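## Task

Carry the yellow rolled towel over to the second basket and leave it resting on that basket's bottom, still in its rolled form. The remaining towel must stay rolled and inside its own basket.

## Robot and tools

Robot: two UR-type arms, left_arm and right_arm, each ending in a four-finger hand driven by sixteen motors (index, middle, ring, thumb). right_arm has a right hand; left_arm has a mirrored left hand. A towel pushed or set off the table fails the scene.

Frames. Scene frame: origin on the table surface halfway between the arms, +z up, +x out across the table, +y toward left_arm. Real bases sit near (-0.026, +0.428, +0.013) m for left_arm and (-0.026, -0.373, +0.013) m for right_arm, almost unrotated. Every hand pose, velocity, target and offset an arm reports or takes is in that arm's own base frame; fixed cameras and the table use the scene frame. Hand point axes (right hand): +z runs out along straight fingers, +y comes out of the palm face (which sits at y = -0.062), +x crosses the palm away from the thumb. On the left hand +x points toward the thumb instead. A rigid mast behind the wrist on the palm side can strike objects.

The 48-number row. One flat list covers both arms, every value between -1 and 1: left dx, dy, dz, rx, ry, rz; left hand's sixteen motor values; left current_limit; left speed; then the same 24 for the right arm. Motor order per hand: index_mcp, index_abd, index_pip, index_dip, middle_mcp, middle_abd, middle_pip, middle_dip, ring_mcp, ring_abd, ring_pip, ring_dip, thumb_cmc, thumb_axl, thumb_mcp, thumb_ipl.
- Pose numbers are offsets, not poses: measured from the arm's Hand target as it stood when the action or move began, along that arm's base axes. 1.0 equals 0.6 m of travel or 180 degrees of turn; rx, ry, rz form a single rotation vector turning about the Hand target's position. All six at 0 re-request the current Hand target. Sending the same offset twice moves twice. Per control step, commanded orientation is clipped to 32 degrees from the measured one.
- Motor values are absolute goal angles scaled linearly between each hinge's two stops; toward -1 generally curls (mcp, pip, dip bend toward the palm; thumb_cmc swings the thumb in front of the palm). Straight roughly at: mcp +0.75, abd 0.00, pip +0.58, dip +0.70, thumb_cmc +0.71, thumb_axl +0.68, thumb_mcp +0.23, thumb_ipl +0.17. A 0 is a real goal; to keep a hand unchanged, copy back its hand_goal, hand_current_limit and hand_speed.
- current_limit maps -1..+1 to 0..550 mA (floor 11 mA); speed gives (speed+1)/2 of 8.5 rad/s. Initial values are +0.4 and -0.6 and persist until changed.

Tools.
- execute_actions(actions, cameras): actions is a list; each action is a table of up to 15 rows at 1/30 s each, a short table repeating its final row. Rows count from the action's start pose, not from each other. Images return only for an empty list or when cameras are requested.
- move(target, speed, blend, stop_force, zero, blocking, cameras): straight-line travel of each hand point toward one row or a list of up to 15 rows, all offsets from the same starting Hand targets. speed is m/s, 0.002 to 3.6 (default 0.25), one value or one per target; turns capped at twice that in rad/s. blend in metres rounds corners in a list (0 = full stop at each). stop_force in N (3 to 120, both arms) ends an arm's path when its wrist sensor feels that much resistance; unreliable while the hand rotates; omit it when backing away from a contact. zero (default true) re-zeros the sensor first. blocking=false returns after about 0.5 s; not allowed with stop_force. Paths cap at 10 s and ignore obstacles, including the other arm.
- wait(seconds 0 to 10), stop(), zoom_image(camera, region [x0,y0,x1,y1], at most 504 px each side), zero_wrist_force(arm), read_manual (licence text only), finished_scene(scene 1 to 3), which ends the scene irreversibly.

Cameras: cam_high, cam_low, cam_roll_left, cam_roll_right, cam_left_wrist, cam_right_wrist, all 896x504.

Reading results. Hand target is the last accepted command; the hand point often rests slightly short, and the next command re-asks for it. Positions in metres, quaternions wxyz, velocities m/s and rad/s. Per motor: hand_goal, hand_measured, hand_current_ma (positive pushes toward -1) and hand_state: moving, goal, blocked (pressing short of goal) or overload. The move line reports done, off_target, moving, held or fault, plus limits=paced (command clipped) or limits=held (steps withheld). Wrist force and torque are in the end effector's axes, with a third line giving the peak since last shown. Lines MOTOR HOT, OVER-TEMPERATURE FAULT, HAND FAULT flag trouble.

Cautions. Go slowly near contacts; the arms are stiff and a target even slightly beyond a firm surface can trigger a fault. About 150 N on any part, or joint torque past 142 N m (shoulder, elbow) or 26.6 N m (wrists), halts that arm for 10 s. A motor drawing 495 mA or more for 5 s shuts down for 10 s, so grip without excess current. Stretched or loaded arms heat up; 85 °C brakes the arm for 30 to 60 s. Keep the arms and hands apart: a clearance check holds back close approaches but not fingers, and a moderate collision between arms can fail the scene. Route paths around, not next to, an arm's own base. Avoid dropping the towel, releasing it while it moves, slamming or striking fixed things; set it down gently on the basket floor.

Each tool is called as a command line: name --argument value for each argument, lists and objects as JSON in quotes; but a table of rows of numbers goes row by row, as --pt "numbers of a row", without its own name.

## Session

execute_actions --actions '[]'

Scene clock: 0.00 s.
left_arm: end_effector_position=(+0.4718, +0.4052, +0.2770) hand_goal=(+0.754, +0.000, +0.576, +0.696, +0.754, +0.000, +0.576, +0.696, +0.754, +0.000, +0.576, +0.696, +0.714, +0.678, +0.226, +0.168) hand_measured=(+0.754, +0.000, +0.576, +0.696, +0.754, +0.000, +0.576, +0.696, +0.754, +0.000, +0.576, +0.696, +0.714, +0.678, +0.226, +0.168) hand_current_ma=(+0, +0, +0, +0, +0, +0, +0, +0, +0, +0, +0, +0, +0, +0, +0, +0) hand_state=(goal, goal, goal, goal, goal, goal, goal, goal, goal, goal, goal, goal, goal, goal, goal, goal) hand_current_limit=0.40 hand_speed=-0.60 end_effector_quat_wxyz=(+0.376, +0.154, +0.837, +0.367) | right_arm: end_effector_position=(+0.8268, +0.1913, +0.2832) hand_goal=(+0.754, +0.000, +0.576, +0.696, +0.754, +0.000, +0.576, +0.696, +0.754, +0.000, +0.576, +0.696, +0.714, +0.678, +0.226, +0.168) hand_measured=(+0.754, +0.000, +0.576, +0.696, +0.754, +0.000, +0.576, +0.696, +0.754, +0.000, +0.576, +0.696, +0.714, +0.678, +0.226, +0.168) hand_current_ma=(+0, +0, +0, +0, +0, +0, +0, +0, +0, +0, +0, +0, +0, +0, +0, +0) hand_state=(goal, goal, goal, goal, goal, goal, goal, goal, goal, goal, goal, goal, goal, goal, goal, goal) hand_current_limit=0.40 hand_speed=-0.60 end_effector_quat_wxyz=(-0.040, +0.255, +0.965, +0.052)
Joint positions: left_arm=[4.099 -1.828 -2.325 0.519 1.245 -0.447] | right_arm=[-0.041 -0.848 0.77 -1.437 -1.452 -1.098]
Joint velocities: within noise
Joint torques (N m): no reading
Wrist force (N): no reading
Wrist torque (N m): no reading
Wrist force, peak (N): no reading
Hand target: left_arm +0.4718, +0.4052, +0.2770; +0.376, +0.154, +0.837, +0.367 | right_arm +0.8268, +0.1913, +0.2832; -0.040, +0.255, +0.965, +0.052
camera_calibration:
cam_left_wrist: T_world_to_cam=[[0.506364, -0.862153, -0.0169944, 0.0754308], [-0.81747, -0.473661, -0.3277, 0.629024], [0.274478, 0.179828, -0.944629, 0.182461], [0, 0, 0, 1]] pos_world=[0.425931, 0.330166, 0.379771]
cam_right_wrist: T_world_to_cam=[[0.986079, 0.16627, -0.00137006, -0.814654], [0.130547, -0.769065, 0.625697, -0.184151], [0.102981, -0.617165, -0.780065, 0.379095], [0, 0, 0, 1]] pos_world=[0.788314, 0.227792, 0.409825]

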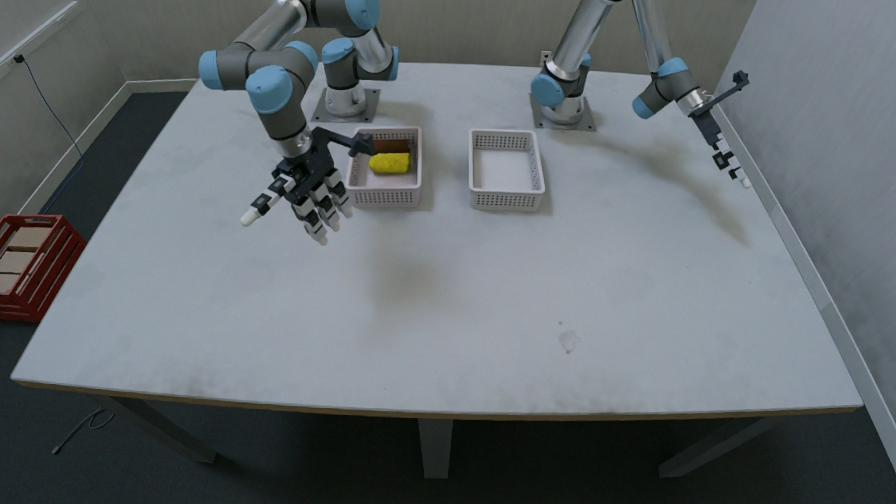

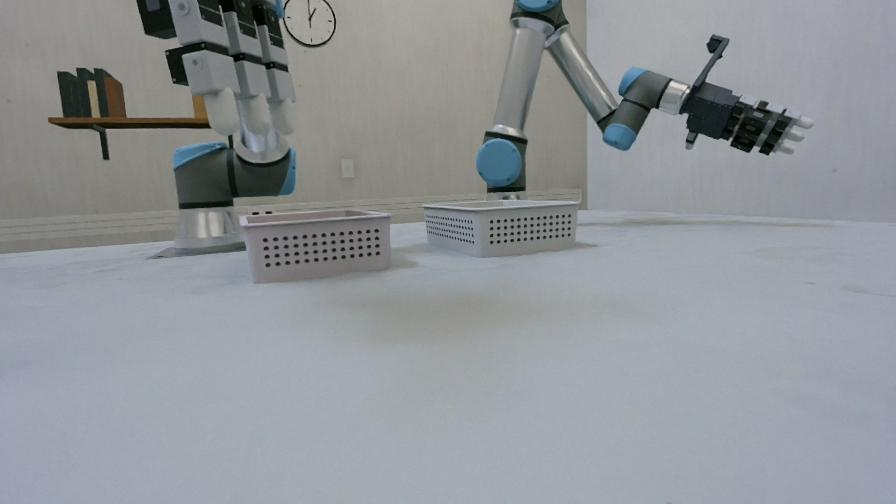

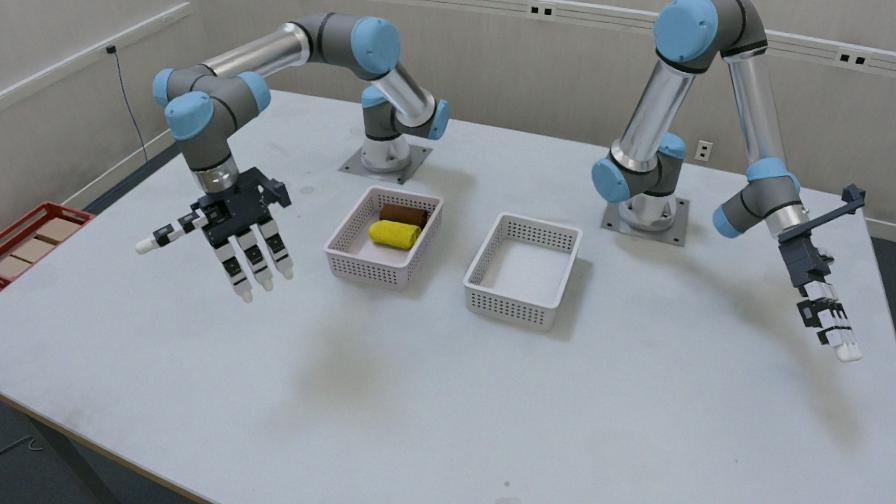

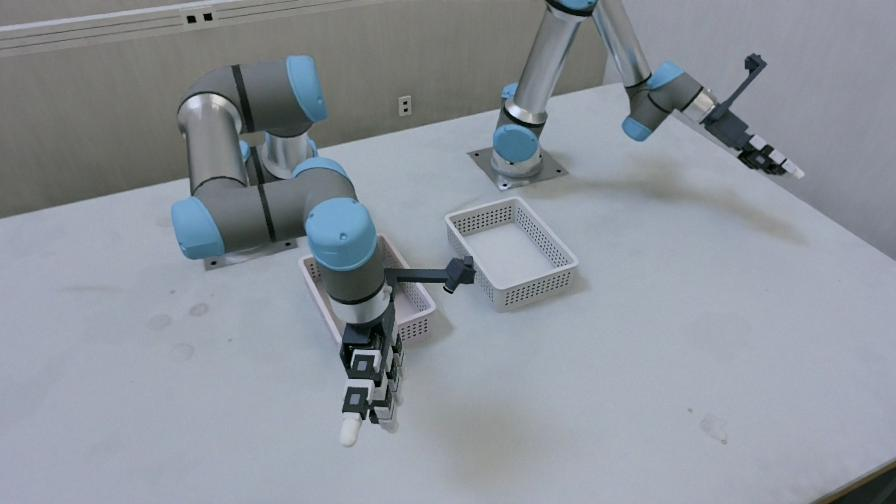

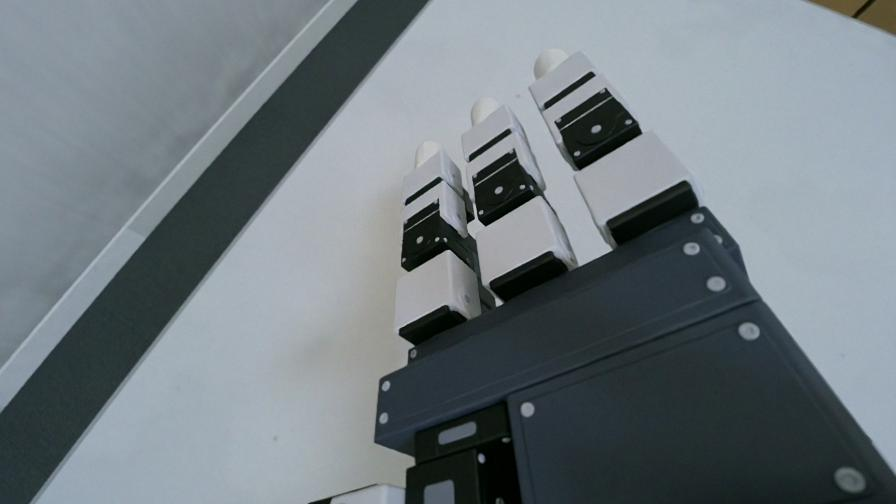

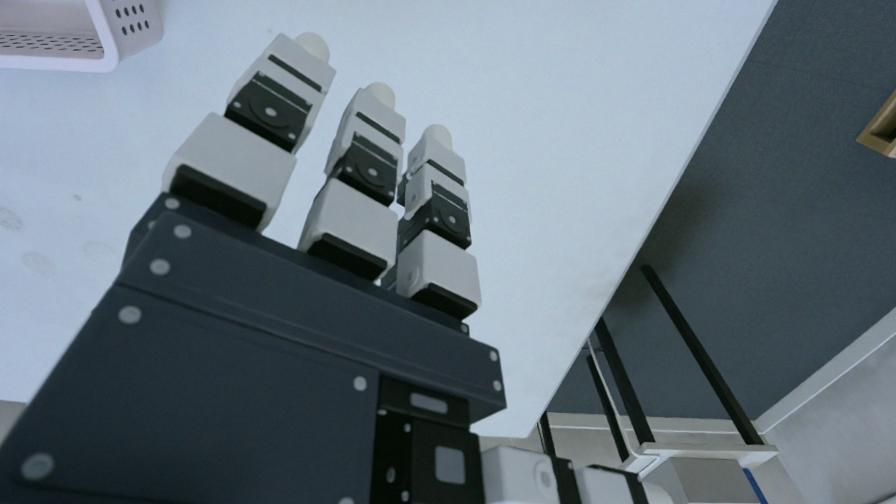

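zoom_image --camera "cam_high" --region '[330, 110, 560, 240]'

zoom_image --camera "cam_roll_left" --region '[310, 170, 600, 350]'

zoom_image --camera "cam_roll_right" --region '[290, 180, 590, 360]'

zoom_image --camera "cam_low" --region '[220, 180, 600, 300]'

Scaled by 2.191 from the camera's 896x504 image, which has a finer 1280x720 frame.

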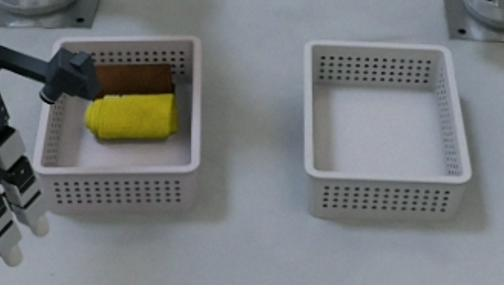

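Scaled by 1.738 from the camera's 896x504 image, which has a finer 1280x720 frame.

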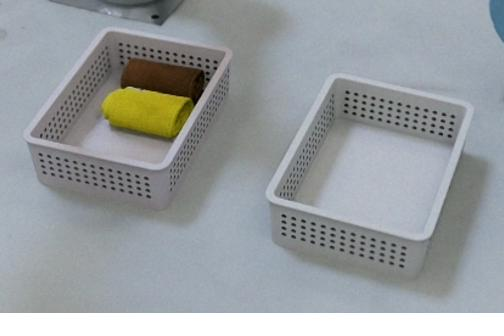

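Scaled by 1.680 from the camera's 896x504 image, which has a finer 1280x720 frame.

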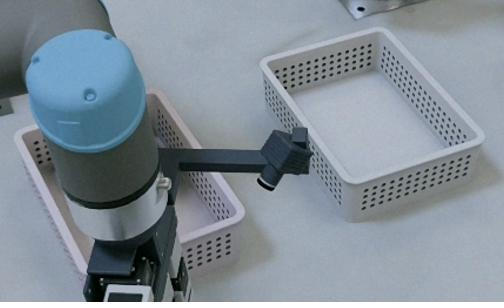

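Scaled by 1.326 from the camera's 896x504 image, which has a finer 1280x720 frame.

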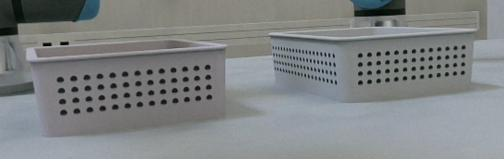

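move --target '[0,0,0,0,0,0, 0.754,0,0.576,0.696,0.754,0,0.576,0.696,0.754,0,0.576,0.696,0.714,0.678,0.226,0.168,0.4,-0.6, -0.7233,0.1625,-0.057,-0.0321,-0.0278,0.2008, 0.754,0,0.576,0.696,0.754,0,-0.883,-0.609,0.754,0,0.576,0.696,0.714,0.678,0.226,0.168,0.7,-0.5]' --speed 0.35 --cameras '["all"]'

zoom_image --camera "cam_right_wrist" --region '[150, 0, 550, 300]'

zoom_image --camera "cam_roll_left" --region '[310, 170, 460, 300]'

zoom_image --camera "cam_roll_right" --region '[280, 200, 450, 350]'

zoom_image --camera "cam_high" --region '[330, 110, 440, 220]'

Scene clock: 8.27 s.
left_arm: end_effector_position=(+0.4718, +0.4052, +0.2770) hand_goal=(+0.754, +0.000, +0.576, +0.696, +0.754, +0.000, +0.576, +0.696, +0.754, +0.000, +0.576, +0.696, +0.714, +0.678, +0.226, +0.168) hand_measured=(+0.758, +0.000, +0.576, +0.696, +0.758, +0.000, +0.576, +0.696, +0.758, +0.000, +0.576, +0.696, +0.718, +0.678, +0.226, +0.168) hand_current_ma=(+8, +0, +1, +0, +9, +0, +1, +0, +10, +0, +1, +0, +9, -1, +0, -1) hand_state=(goal, goal, goal, goal, goal, goal, goal, goal, goal, goal, goal, goal, goal, goal, goal, goal) hand_current_limit=0.40 hand_speed=-0.60 end_effector_quat_wxyz=(+0.376, +0.154, +0.837, +0.367) | right_arm: end_effector_position=(+0.3930, +0.2888, +0.2490) hand_goal=(+0.754, +0.000, +0.576, +0.696, +0.754, +0.000, -0.882, -0.608, +0.754, +0.000, +0.576, +0.696, +0.714, +0.678, +0.226, +0.168) hand_measured=(+0.754, +0.000, +0.576, +0.696, +0.754, +0.000, -0.874, -0.606, +0.754, +0.000, +0.576, +0.696, +0.714, +0.678, +0.224, +0.168) hand_current_ma=(+0, +0, +0, +0, +0, +0, +8, +2, +0, +0, +0, +0, +0, +0, -3, +0) hand_state=(goal, goal, goal, goal, goal, goal, goal, goal, goal, goal, goal, goal, goal, goal, goal, goal) hand_current_limit=0.70 hand_speed=-0.50 end_effector_quat_wxyz=(+0.000, -0.057, +0.998, +0.000)
Joint positions: left_arm=[4.099 -1.828 -2.325 0.519 1.245 -0.447] | right_arm=[0.173 -1.734 2 -1.838 -1.571 -1.512]
Joint torques (N m): left_arm=[0.17 22.63 12.97 2.4 -0.29 0.19] | right_arm=[6.51 -28.39 -15.32 -0.58 -3.07 -1.83]
Wrist force (N): left_arm=[0.3 -0.2 0.3] | right_arm=[0.6 -0.1 0.2]
Wrist torque (N m): left_arm=[-0.05 -0.02 0.03] | right_arm=[-0.01 -0.06 0.13]
Wrist force, peak (N): left_arm=[0.7 0.1 0.2] | right_arm=[1.6 0.8 0.6]
Hand target: left_arm +0.4718, +0.4052, +0.2770; +0.376, +0.154, +0.837, +0.367 | right_arm +0.3928, +0.2888, +0.2490; +0.000, -0.057, +0.998, +0.000
Off the commanded pose: left_arm 0.000 m, 0 deg | right_arm 0.000 m, 0 deg.
move: done
camera_calibration:
cam_left_wrist: T_world_to_cam=[[0.506364, -0.862153, -0.0169944, 0.0754308], [-0.81747, -0.473661, -0.3277, 0.629024], [0.274478, 0.179828, -0.944629, 0.182461], [0, 0, 0, 1]] pos_world=[0.425931, 0.330166, 0.379771]
cam_right_wrist: T_world_to_cam=[[0.696155, 0.717326, 0.028499, -0.455807], [0.483823, -0.498132, 0.719569, -0.271584], [0.530362, -0.487143, -0.693836, 0.230189], [0, 0, 0, 1]] pos_world=[0.326628, 0.303812, 0.368127]

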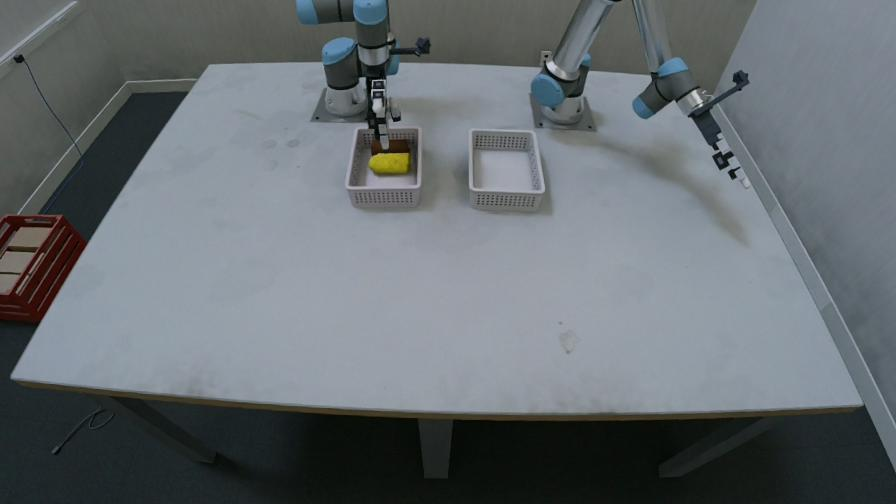

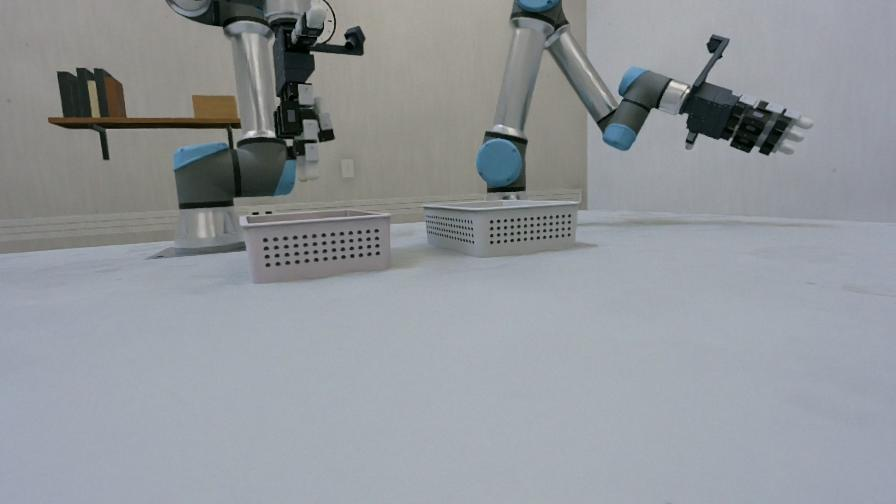

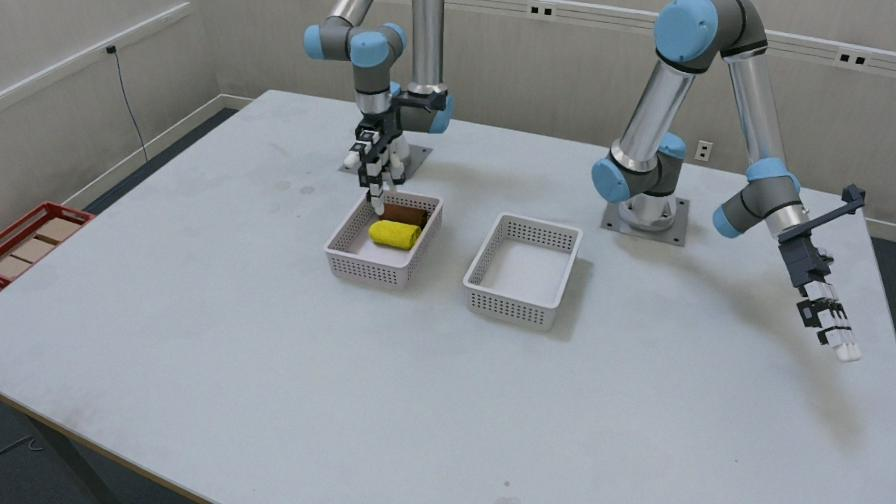

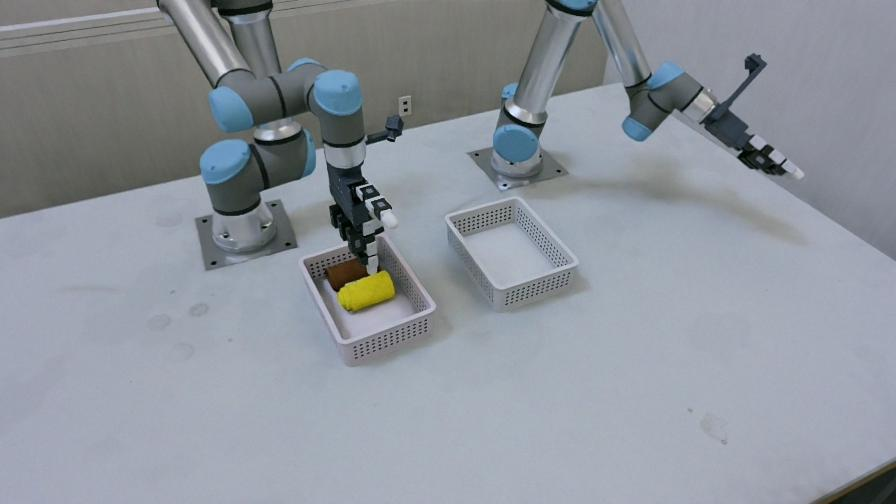

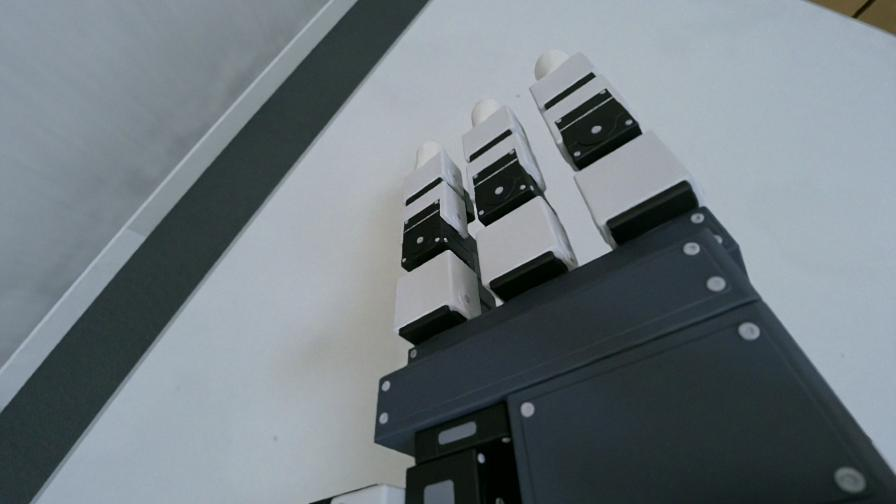

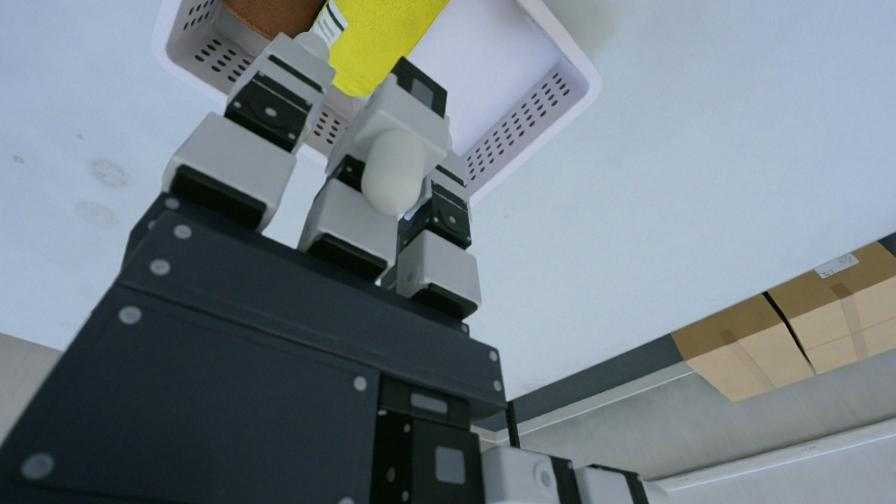

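Scaled by 1.260 from the camera's 896x504 image, which has a finer 1280x720 frame.

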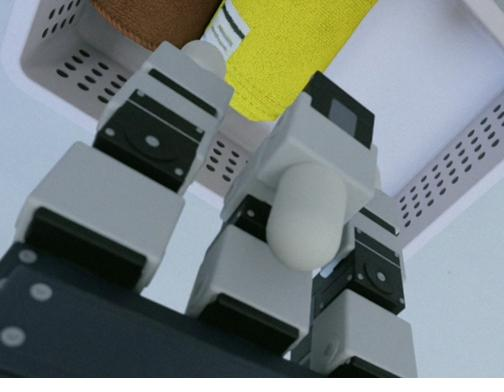

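Scaled by 3.360 from the camera's 896x504 image, which has a finer 1280x720 frame.

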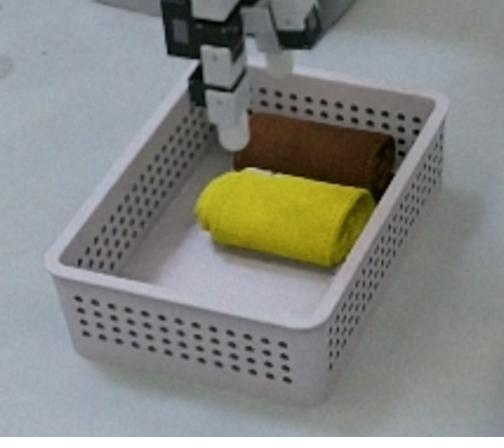

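Scaled by 2.965 from the camera's 896x504 image, which has a finer 1280x720 frame.

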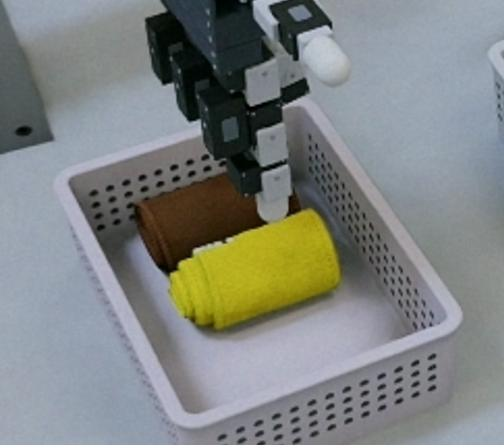

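Scaled by 4.582 from the camera's 896x504 image, which has a finer 1280x720 frame.

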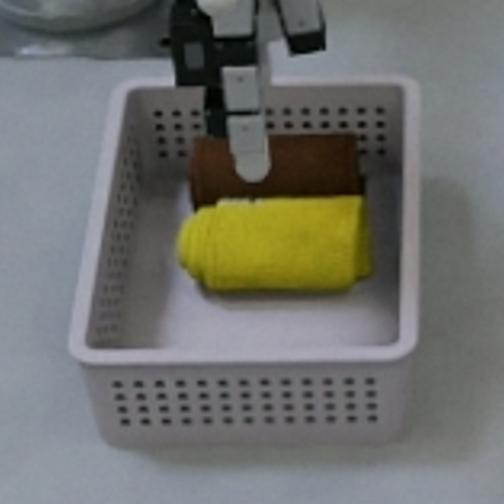

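move --target '[0,0,0,0,0,0, 0.754,0,0.576,0.696,0.754,0,0.576,0.696,0.754,0,0.576,0.696,0.714,0.678,0.226,0.168,0.4,-0.6, 0.0017,0.0147,-0.1258,0,0,0, 0.754,0.1,0.576,0.696,0.754,0,-0.882,-0.608,0.754,-0.1,0.576,0.696,0.714,0.678,0.226,0.168,0.7,-0.5]' --speed 0.1 --cameras '["cam_high","cam_roll_left","cam_roll_right","cam_right_wrist"]'

zoom_image --camera "cam_right_wrist" --region '[200, 0, 520, 200]'

zoom_image --camera "cam_roll_left" --region '[340, 180, 460, 280]'

zoom_image --camera "cam_roll_right" --region '[290, 220, 430, 340]'

Scene clock: 11.57 s.
left_arm: end_effector_position=(+0.4718, +0.4052, +0.2770) hand_goal=(+0.754, +0.000, +0.576, +0.696, +0.754, +0.000, +0.576, +0.696, +0.754, +0.000, +0.576, +0.696, +0.714, +0.678, +0.226, +0.168) hand_measured=(+0.758, +0.000, +0.576, +0.696, +0.758, +0.000, +0.576, +0.696, +0.758, +0.000, +0.576, +0.696, +0.718, +0.678, +0.226, +0.168) hand_current_ma=(+8, +0, +1, +0, +9, +0, +1, +0, +10, +0, +1, +0, +9, -1, +0, -1) hand_state=(goal, goal, goal, goal, goal, goal, goal, goal, goal, goal, goal, goal, goal, goal, goal, goal) hand_current_limit=0.40 hand_speed=-0.60 end_effector_quat_wxyz=(+0.376, +0.154, +0.837, +0.367) | right_arm: end_effector_position=(+0.3939, +0.2976, +0.1737) hand_goal=(+0.754, +0.100, +0.576, +0.696, +0.754, +0.000, -0.882, -0.608, +0.754, -0.100, +0.576, +0.696, +0.714, +0.678, +0.226, +0.168) hand_measured=(+0.754, +0.096, +0.576, +0.696, +0.754, +0.000, -0.874, -0.606, +0.754, -0.096, +0.576, +0.696, +0.714, +0.678, +0.224, +0.168) hand_current_ma=(+0, -3, +0, +0, +0, +0, +8, +2, +0, +3, +0, +0, +0, +0, -3, +0) hand_state=(goal, goal, goal, goal, goal, goal, goal, goal, goal, goal, goal, goal, goal, goal, goal, goal) hand_current_limit=0.70 hand_speed=-0.50 end_effector_quat_wxyz=(+0.000, -0.057, +0.998, +0.000)
Joint positions: left_arm=[4.099 -1.828 -2.325 0.519 1.245 -0.447] | right_arm=[0.194 -1.647 2.133 -2.057 -1.571 -1.491]
Joint torques (N m): left_arm=[0.17 22.72 13.3 2.54 -0.3 0.25] | right_arm=[6.56 -8.79 -13.52 -3.68 2.85 1.36]
Wrist force (N): left_arm=[0.1 0.2 0.2] | right_arm=[0.7 0.1 0.3]
Wrist torque (N m): left_arm=[0.01 -0.01 0.01] | right_arm=[-0.05 -0.10 -0.01]
Wrist force, peak (N): left_arm=[0.2 -0.3 0.3] | right_arm=[0.8 0.4 0.7]
Hand target: left_arm +0.4718, +0.4052, +0.2770; +0.376, +0.154, +0.837, +0.367 | right_arm +0.3939, +0.2977, +0.1735; +0.000, -0.057, +0.998, +0.000
Off the commanded pose: left_arm 0.000 m, 0 deg | right_arm 0.000 m, 0 deg.
move: done
camera_calibration:
cam_right_wrist: T_world_to_cam=[[0.696044, 0.717432, 0.028544, -0.46054], [0.483785, -0.497996, 0.719689, -0.213469], [0.530542, -0.487126, -0.69371, 0.181704], [0, 0, 0, 1]] pos_world=[0.327428, 0.312612, 0.292827]
Images, in order (width x height): cam_high 896x504, cam_roll_left 896x504, cam_roll_right 896x504, cam_right_wrist 896x504.

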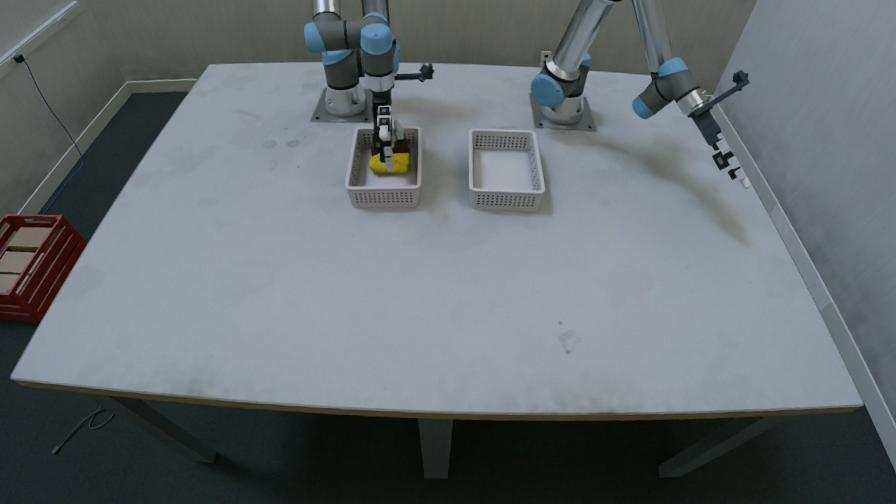

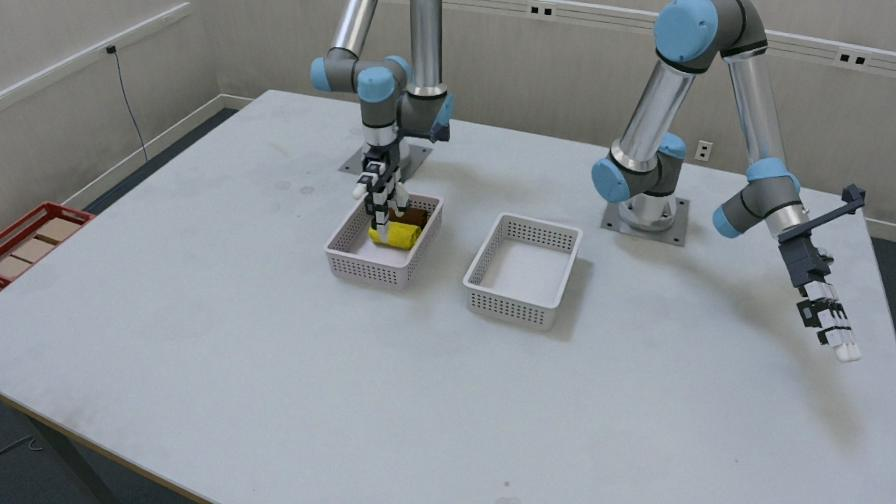

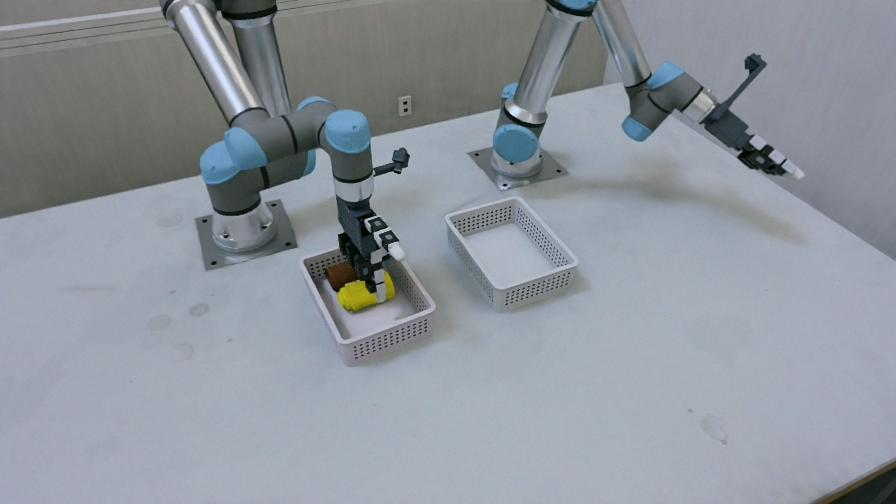

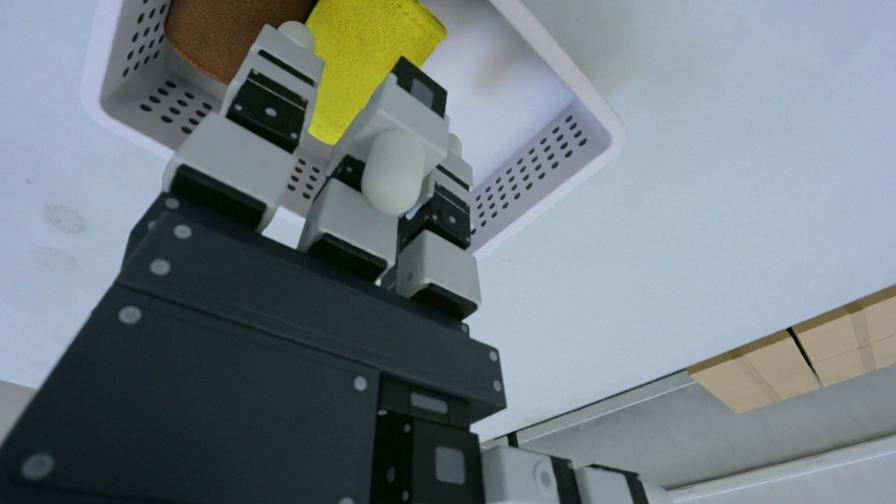

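Scaled by 1.575 from the camera's 896x504 image, which has a finer 1280x720 frame.

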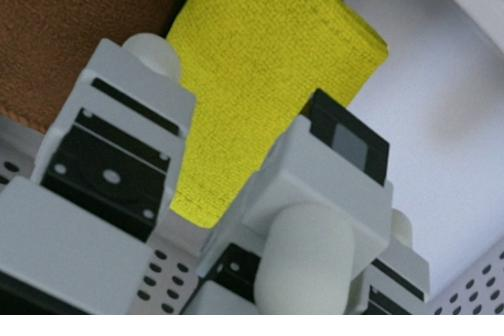

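Scaled by 4.200 from the camera's 896x504 image, which has a finer 1280x720 frame.

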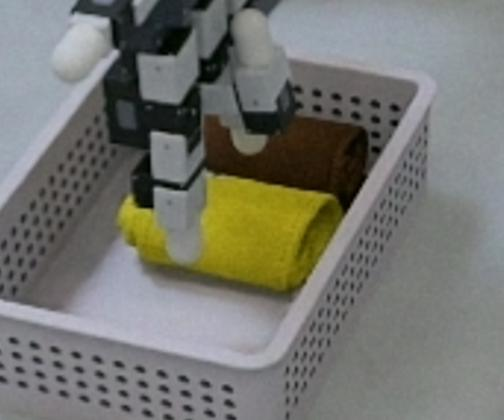

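Scaled by 3.600 from the camera's 896x504 image, which has a finer 1280x720 frame.

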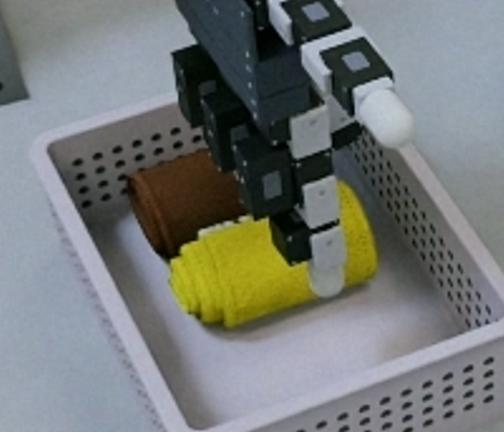

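move --pt "0 0 0 0 0 0 0.754 0 0.576 0.696 0.754 0 0.576 0.696 0.754 0 0.576 0.696 0.714 0.678 0.226 0.168 0.4 -0.6 0 0 -0.025 0 0 0 0.754 0.1 0.576 0.696 0.754 0 -0.882 -0.608 0.754 -0.1 0.576 0.696 0.714 0.678 0.226 0.168 0.7 -0.5" --pt "0 0 0 0 0 0 0.754 0 0.576 0.696 0.754 0 0.576 0.696 0.754 0 0.576 0.696 0.714 0.678 0.226 0.168 0.4 -0.6 0.0333 0.0005 -0.07 0 0 0 0.754 0.1 0.576 0.696 0.754 0 -0.882 -0.608 0.754 -0.1 0.576 0.696 0.714 0.678 0.226 0.168 0.7 -0.5" --speed '[0.06, 0.03]' --stop_force 8 --cameras '["cam_high","cam_roll_left","cam_roll_right","cam_right_wrist"]'

zoom_image --camera "cam_right_wrist" --region '[200, 0, 520, 200]'

zoom_image --camera "cam_roll_left" --region '[340, 180, 460, 280]'

zoom_image --camera "cam_roll_right" --region '[290, 220, 430, 340]'

Scene clock: 14.40 s.
left_arm: end_effector_position=(+0.4718, +0.4052, +0.2770) hand_goal=(+0.754, +0.000, +0.576, +0.696, +0.754, +0.000, +0.576, +0.696, +0.754, +0.000, +0.576, +0.696, +0.714, +0.678, +0.226, +0.168) hand_measured=(+0.758, +0.000, +0.576, +0.696, +0.758, +0.000, +0.576, +0.696, +0.758, +0.000, +0.576, +0.696, +0.718, +0.678, +0.226, +0.168) hand_current_ma=(+8, +0, +1, +0, +9, +0, +1, +0, +10, +0, +1, +0, +9, -1, +0, -1) hand_state=(goal, goal, goal, goal, goal, goal, goal, goal, goal, goal, goal, goal, goal, goal, goal, goal) hand_current_limit=0.40 hand_speed=-0.60 end_effector_quat_wxyz=(+0.376, +0.154, +0.837, +0.367) | right_arm: end_effector_position=(+0.4066, +0.2978, +0.1410) hand_goal=(+0.754, +0.100, +0.576, +0.696, +0.754, +0.000, -0.882, -0.608, +0.754, -0.100, +0.576, +0.696, +0.714, +0.678, +0.226, +0.168) hand_measured=(+0.754, +0.096, +0.576, +0.696, +0.754, +0.000, -0.874, -0.606, +0.748, -0.174, +0.574, +0.696, +0.714, +0.678, +0.224, +0.168) hand_current_ma=(+0, -2, +0, +0, +0, +0, +8, +2, -7, -172, -1, +0, +0, +0, -3, +0) hand_state=(goal, goal, goal, goal, goal, goal, goal, goal, goal, blocked, goal, goal, goal, goal, goal, goal) hand_current_limit=0.70 hand_speed=-0.50 end_effector_quat_wxyz=(+0.000, -0.057, +0.998, +0.000)
Joint positions: left_arm=[4.099 -1.828 -2.325 0.519 1.245 -0.447] | right_arm=[0.188 -1.571 2.158 -2.157 -1.571 -1.497]
Joint torques (N m): left_arm=[-0.16 22.82 12.73 2.57 -0.16 0.22] | right_arm=[6.36 -31.43 -10.9 -0.91 -0.76 1.29]
Wrist force (N): left_arm=[0.1 0.0 0.1] | right_arm=[2.1 0.3 -5.6]
Wrist torque (N m): left_arm=[-0.01 0.00 0.01] | right_arm=[0.42 0.64 0.25]
Wrist force, peak (N): left_arm=[0.7 -0.2 0.3] | right_arm=[2.9 0.3 -8.4]
Hand target: left_arm +0.4718, +0.4052, +0.2770; +0.376, +0.154, +0.837, +0.367 | right_arm +0.4066, +0.2978, +0.1410; +0.000, -0.057, +0.998, +0.000 (not the last commanded pose)
Off the commanded pose: left_arm 0.000 m, 0 deg | right_arm 0.012 m, 0 deg.
move: contact (right_arm); path passed 1 of 2 targets
camera_calibration:
cam_right_wrist: T_world_to_cam=[[0.696086, 0.717396, 0.0283975, -0.468628], [0.483921, -0.49803, 0.719574, -0.196106], [0.530363, -0.487144, -0.693835, 0.152495], [0, 0, 0, 1]] pos_world=[0.340228, 0.312812, 0.260227]
Images, in order (width x height): cam_high 896x504, cam_roll_left 896x504, cam_roll_right 896x504, cam_right_wrist 896x504.

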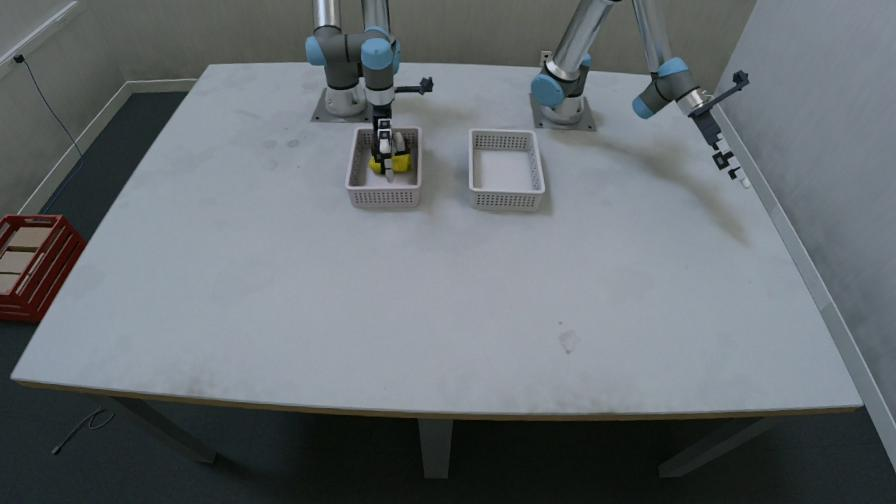

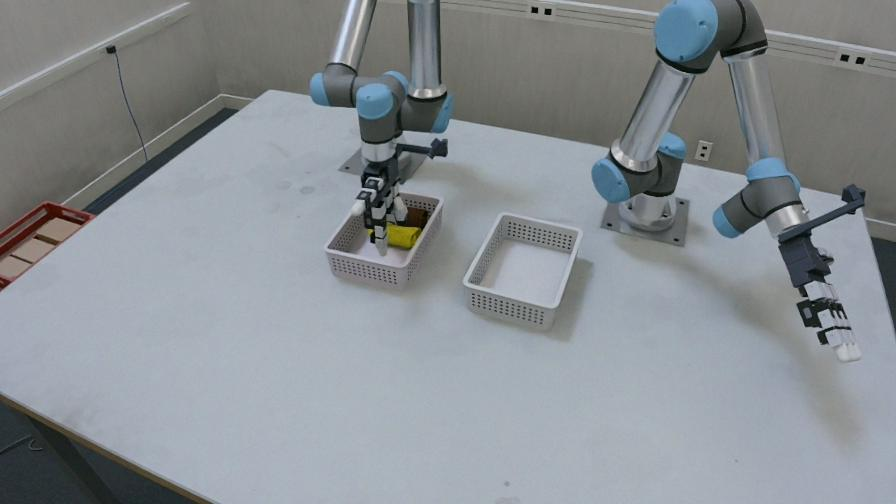

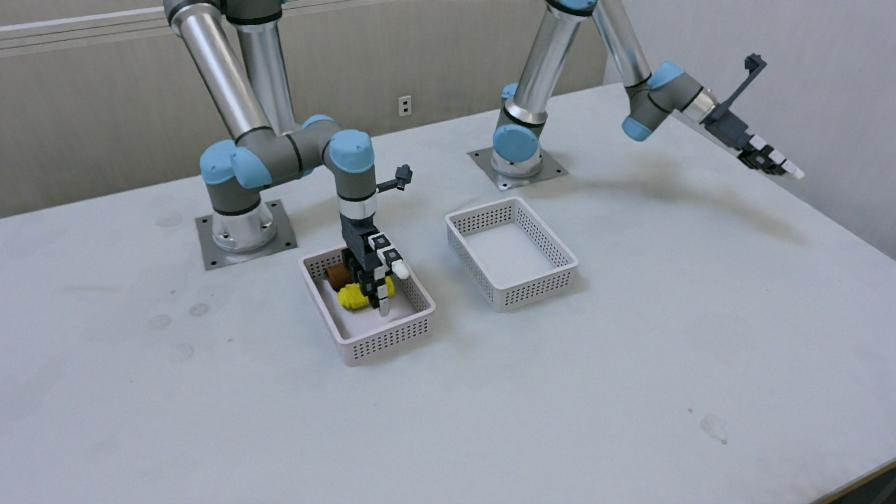

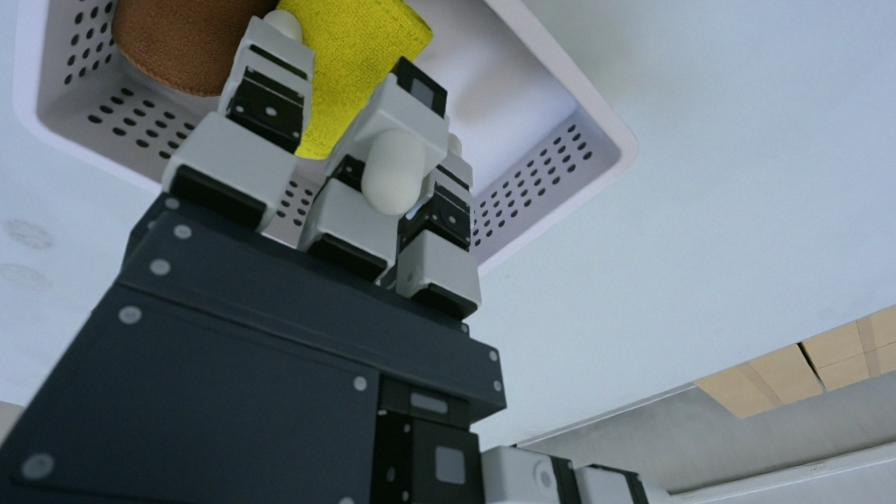

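Scaled by 1.575 from the camera's 896x504 image, which has a finer 1280x720 frame.

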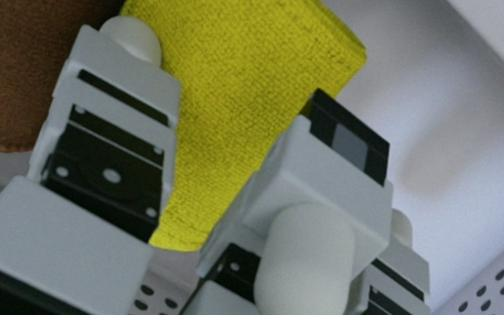

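Scaled by 4.200 from the camera's 896x504 image, which has a finer 1280x720 frame.

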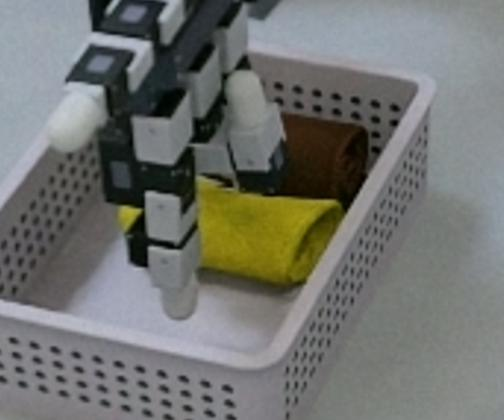

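Scaled by 3.600 from the camera's 896x504 image, which has a finer 1280x720 frame.

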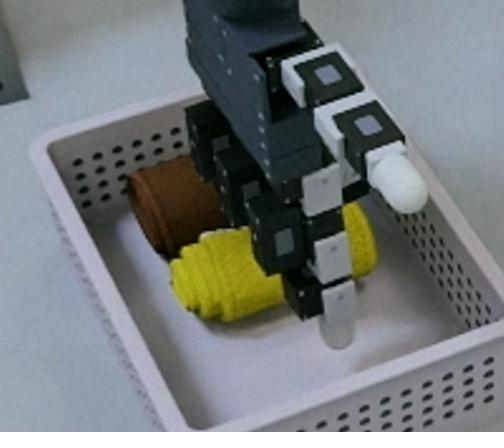

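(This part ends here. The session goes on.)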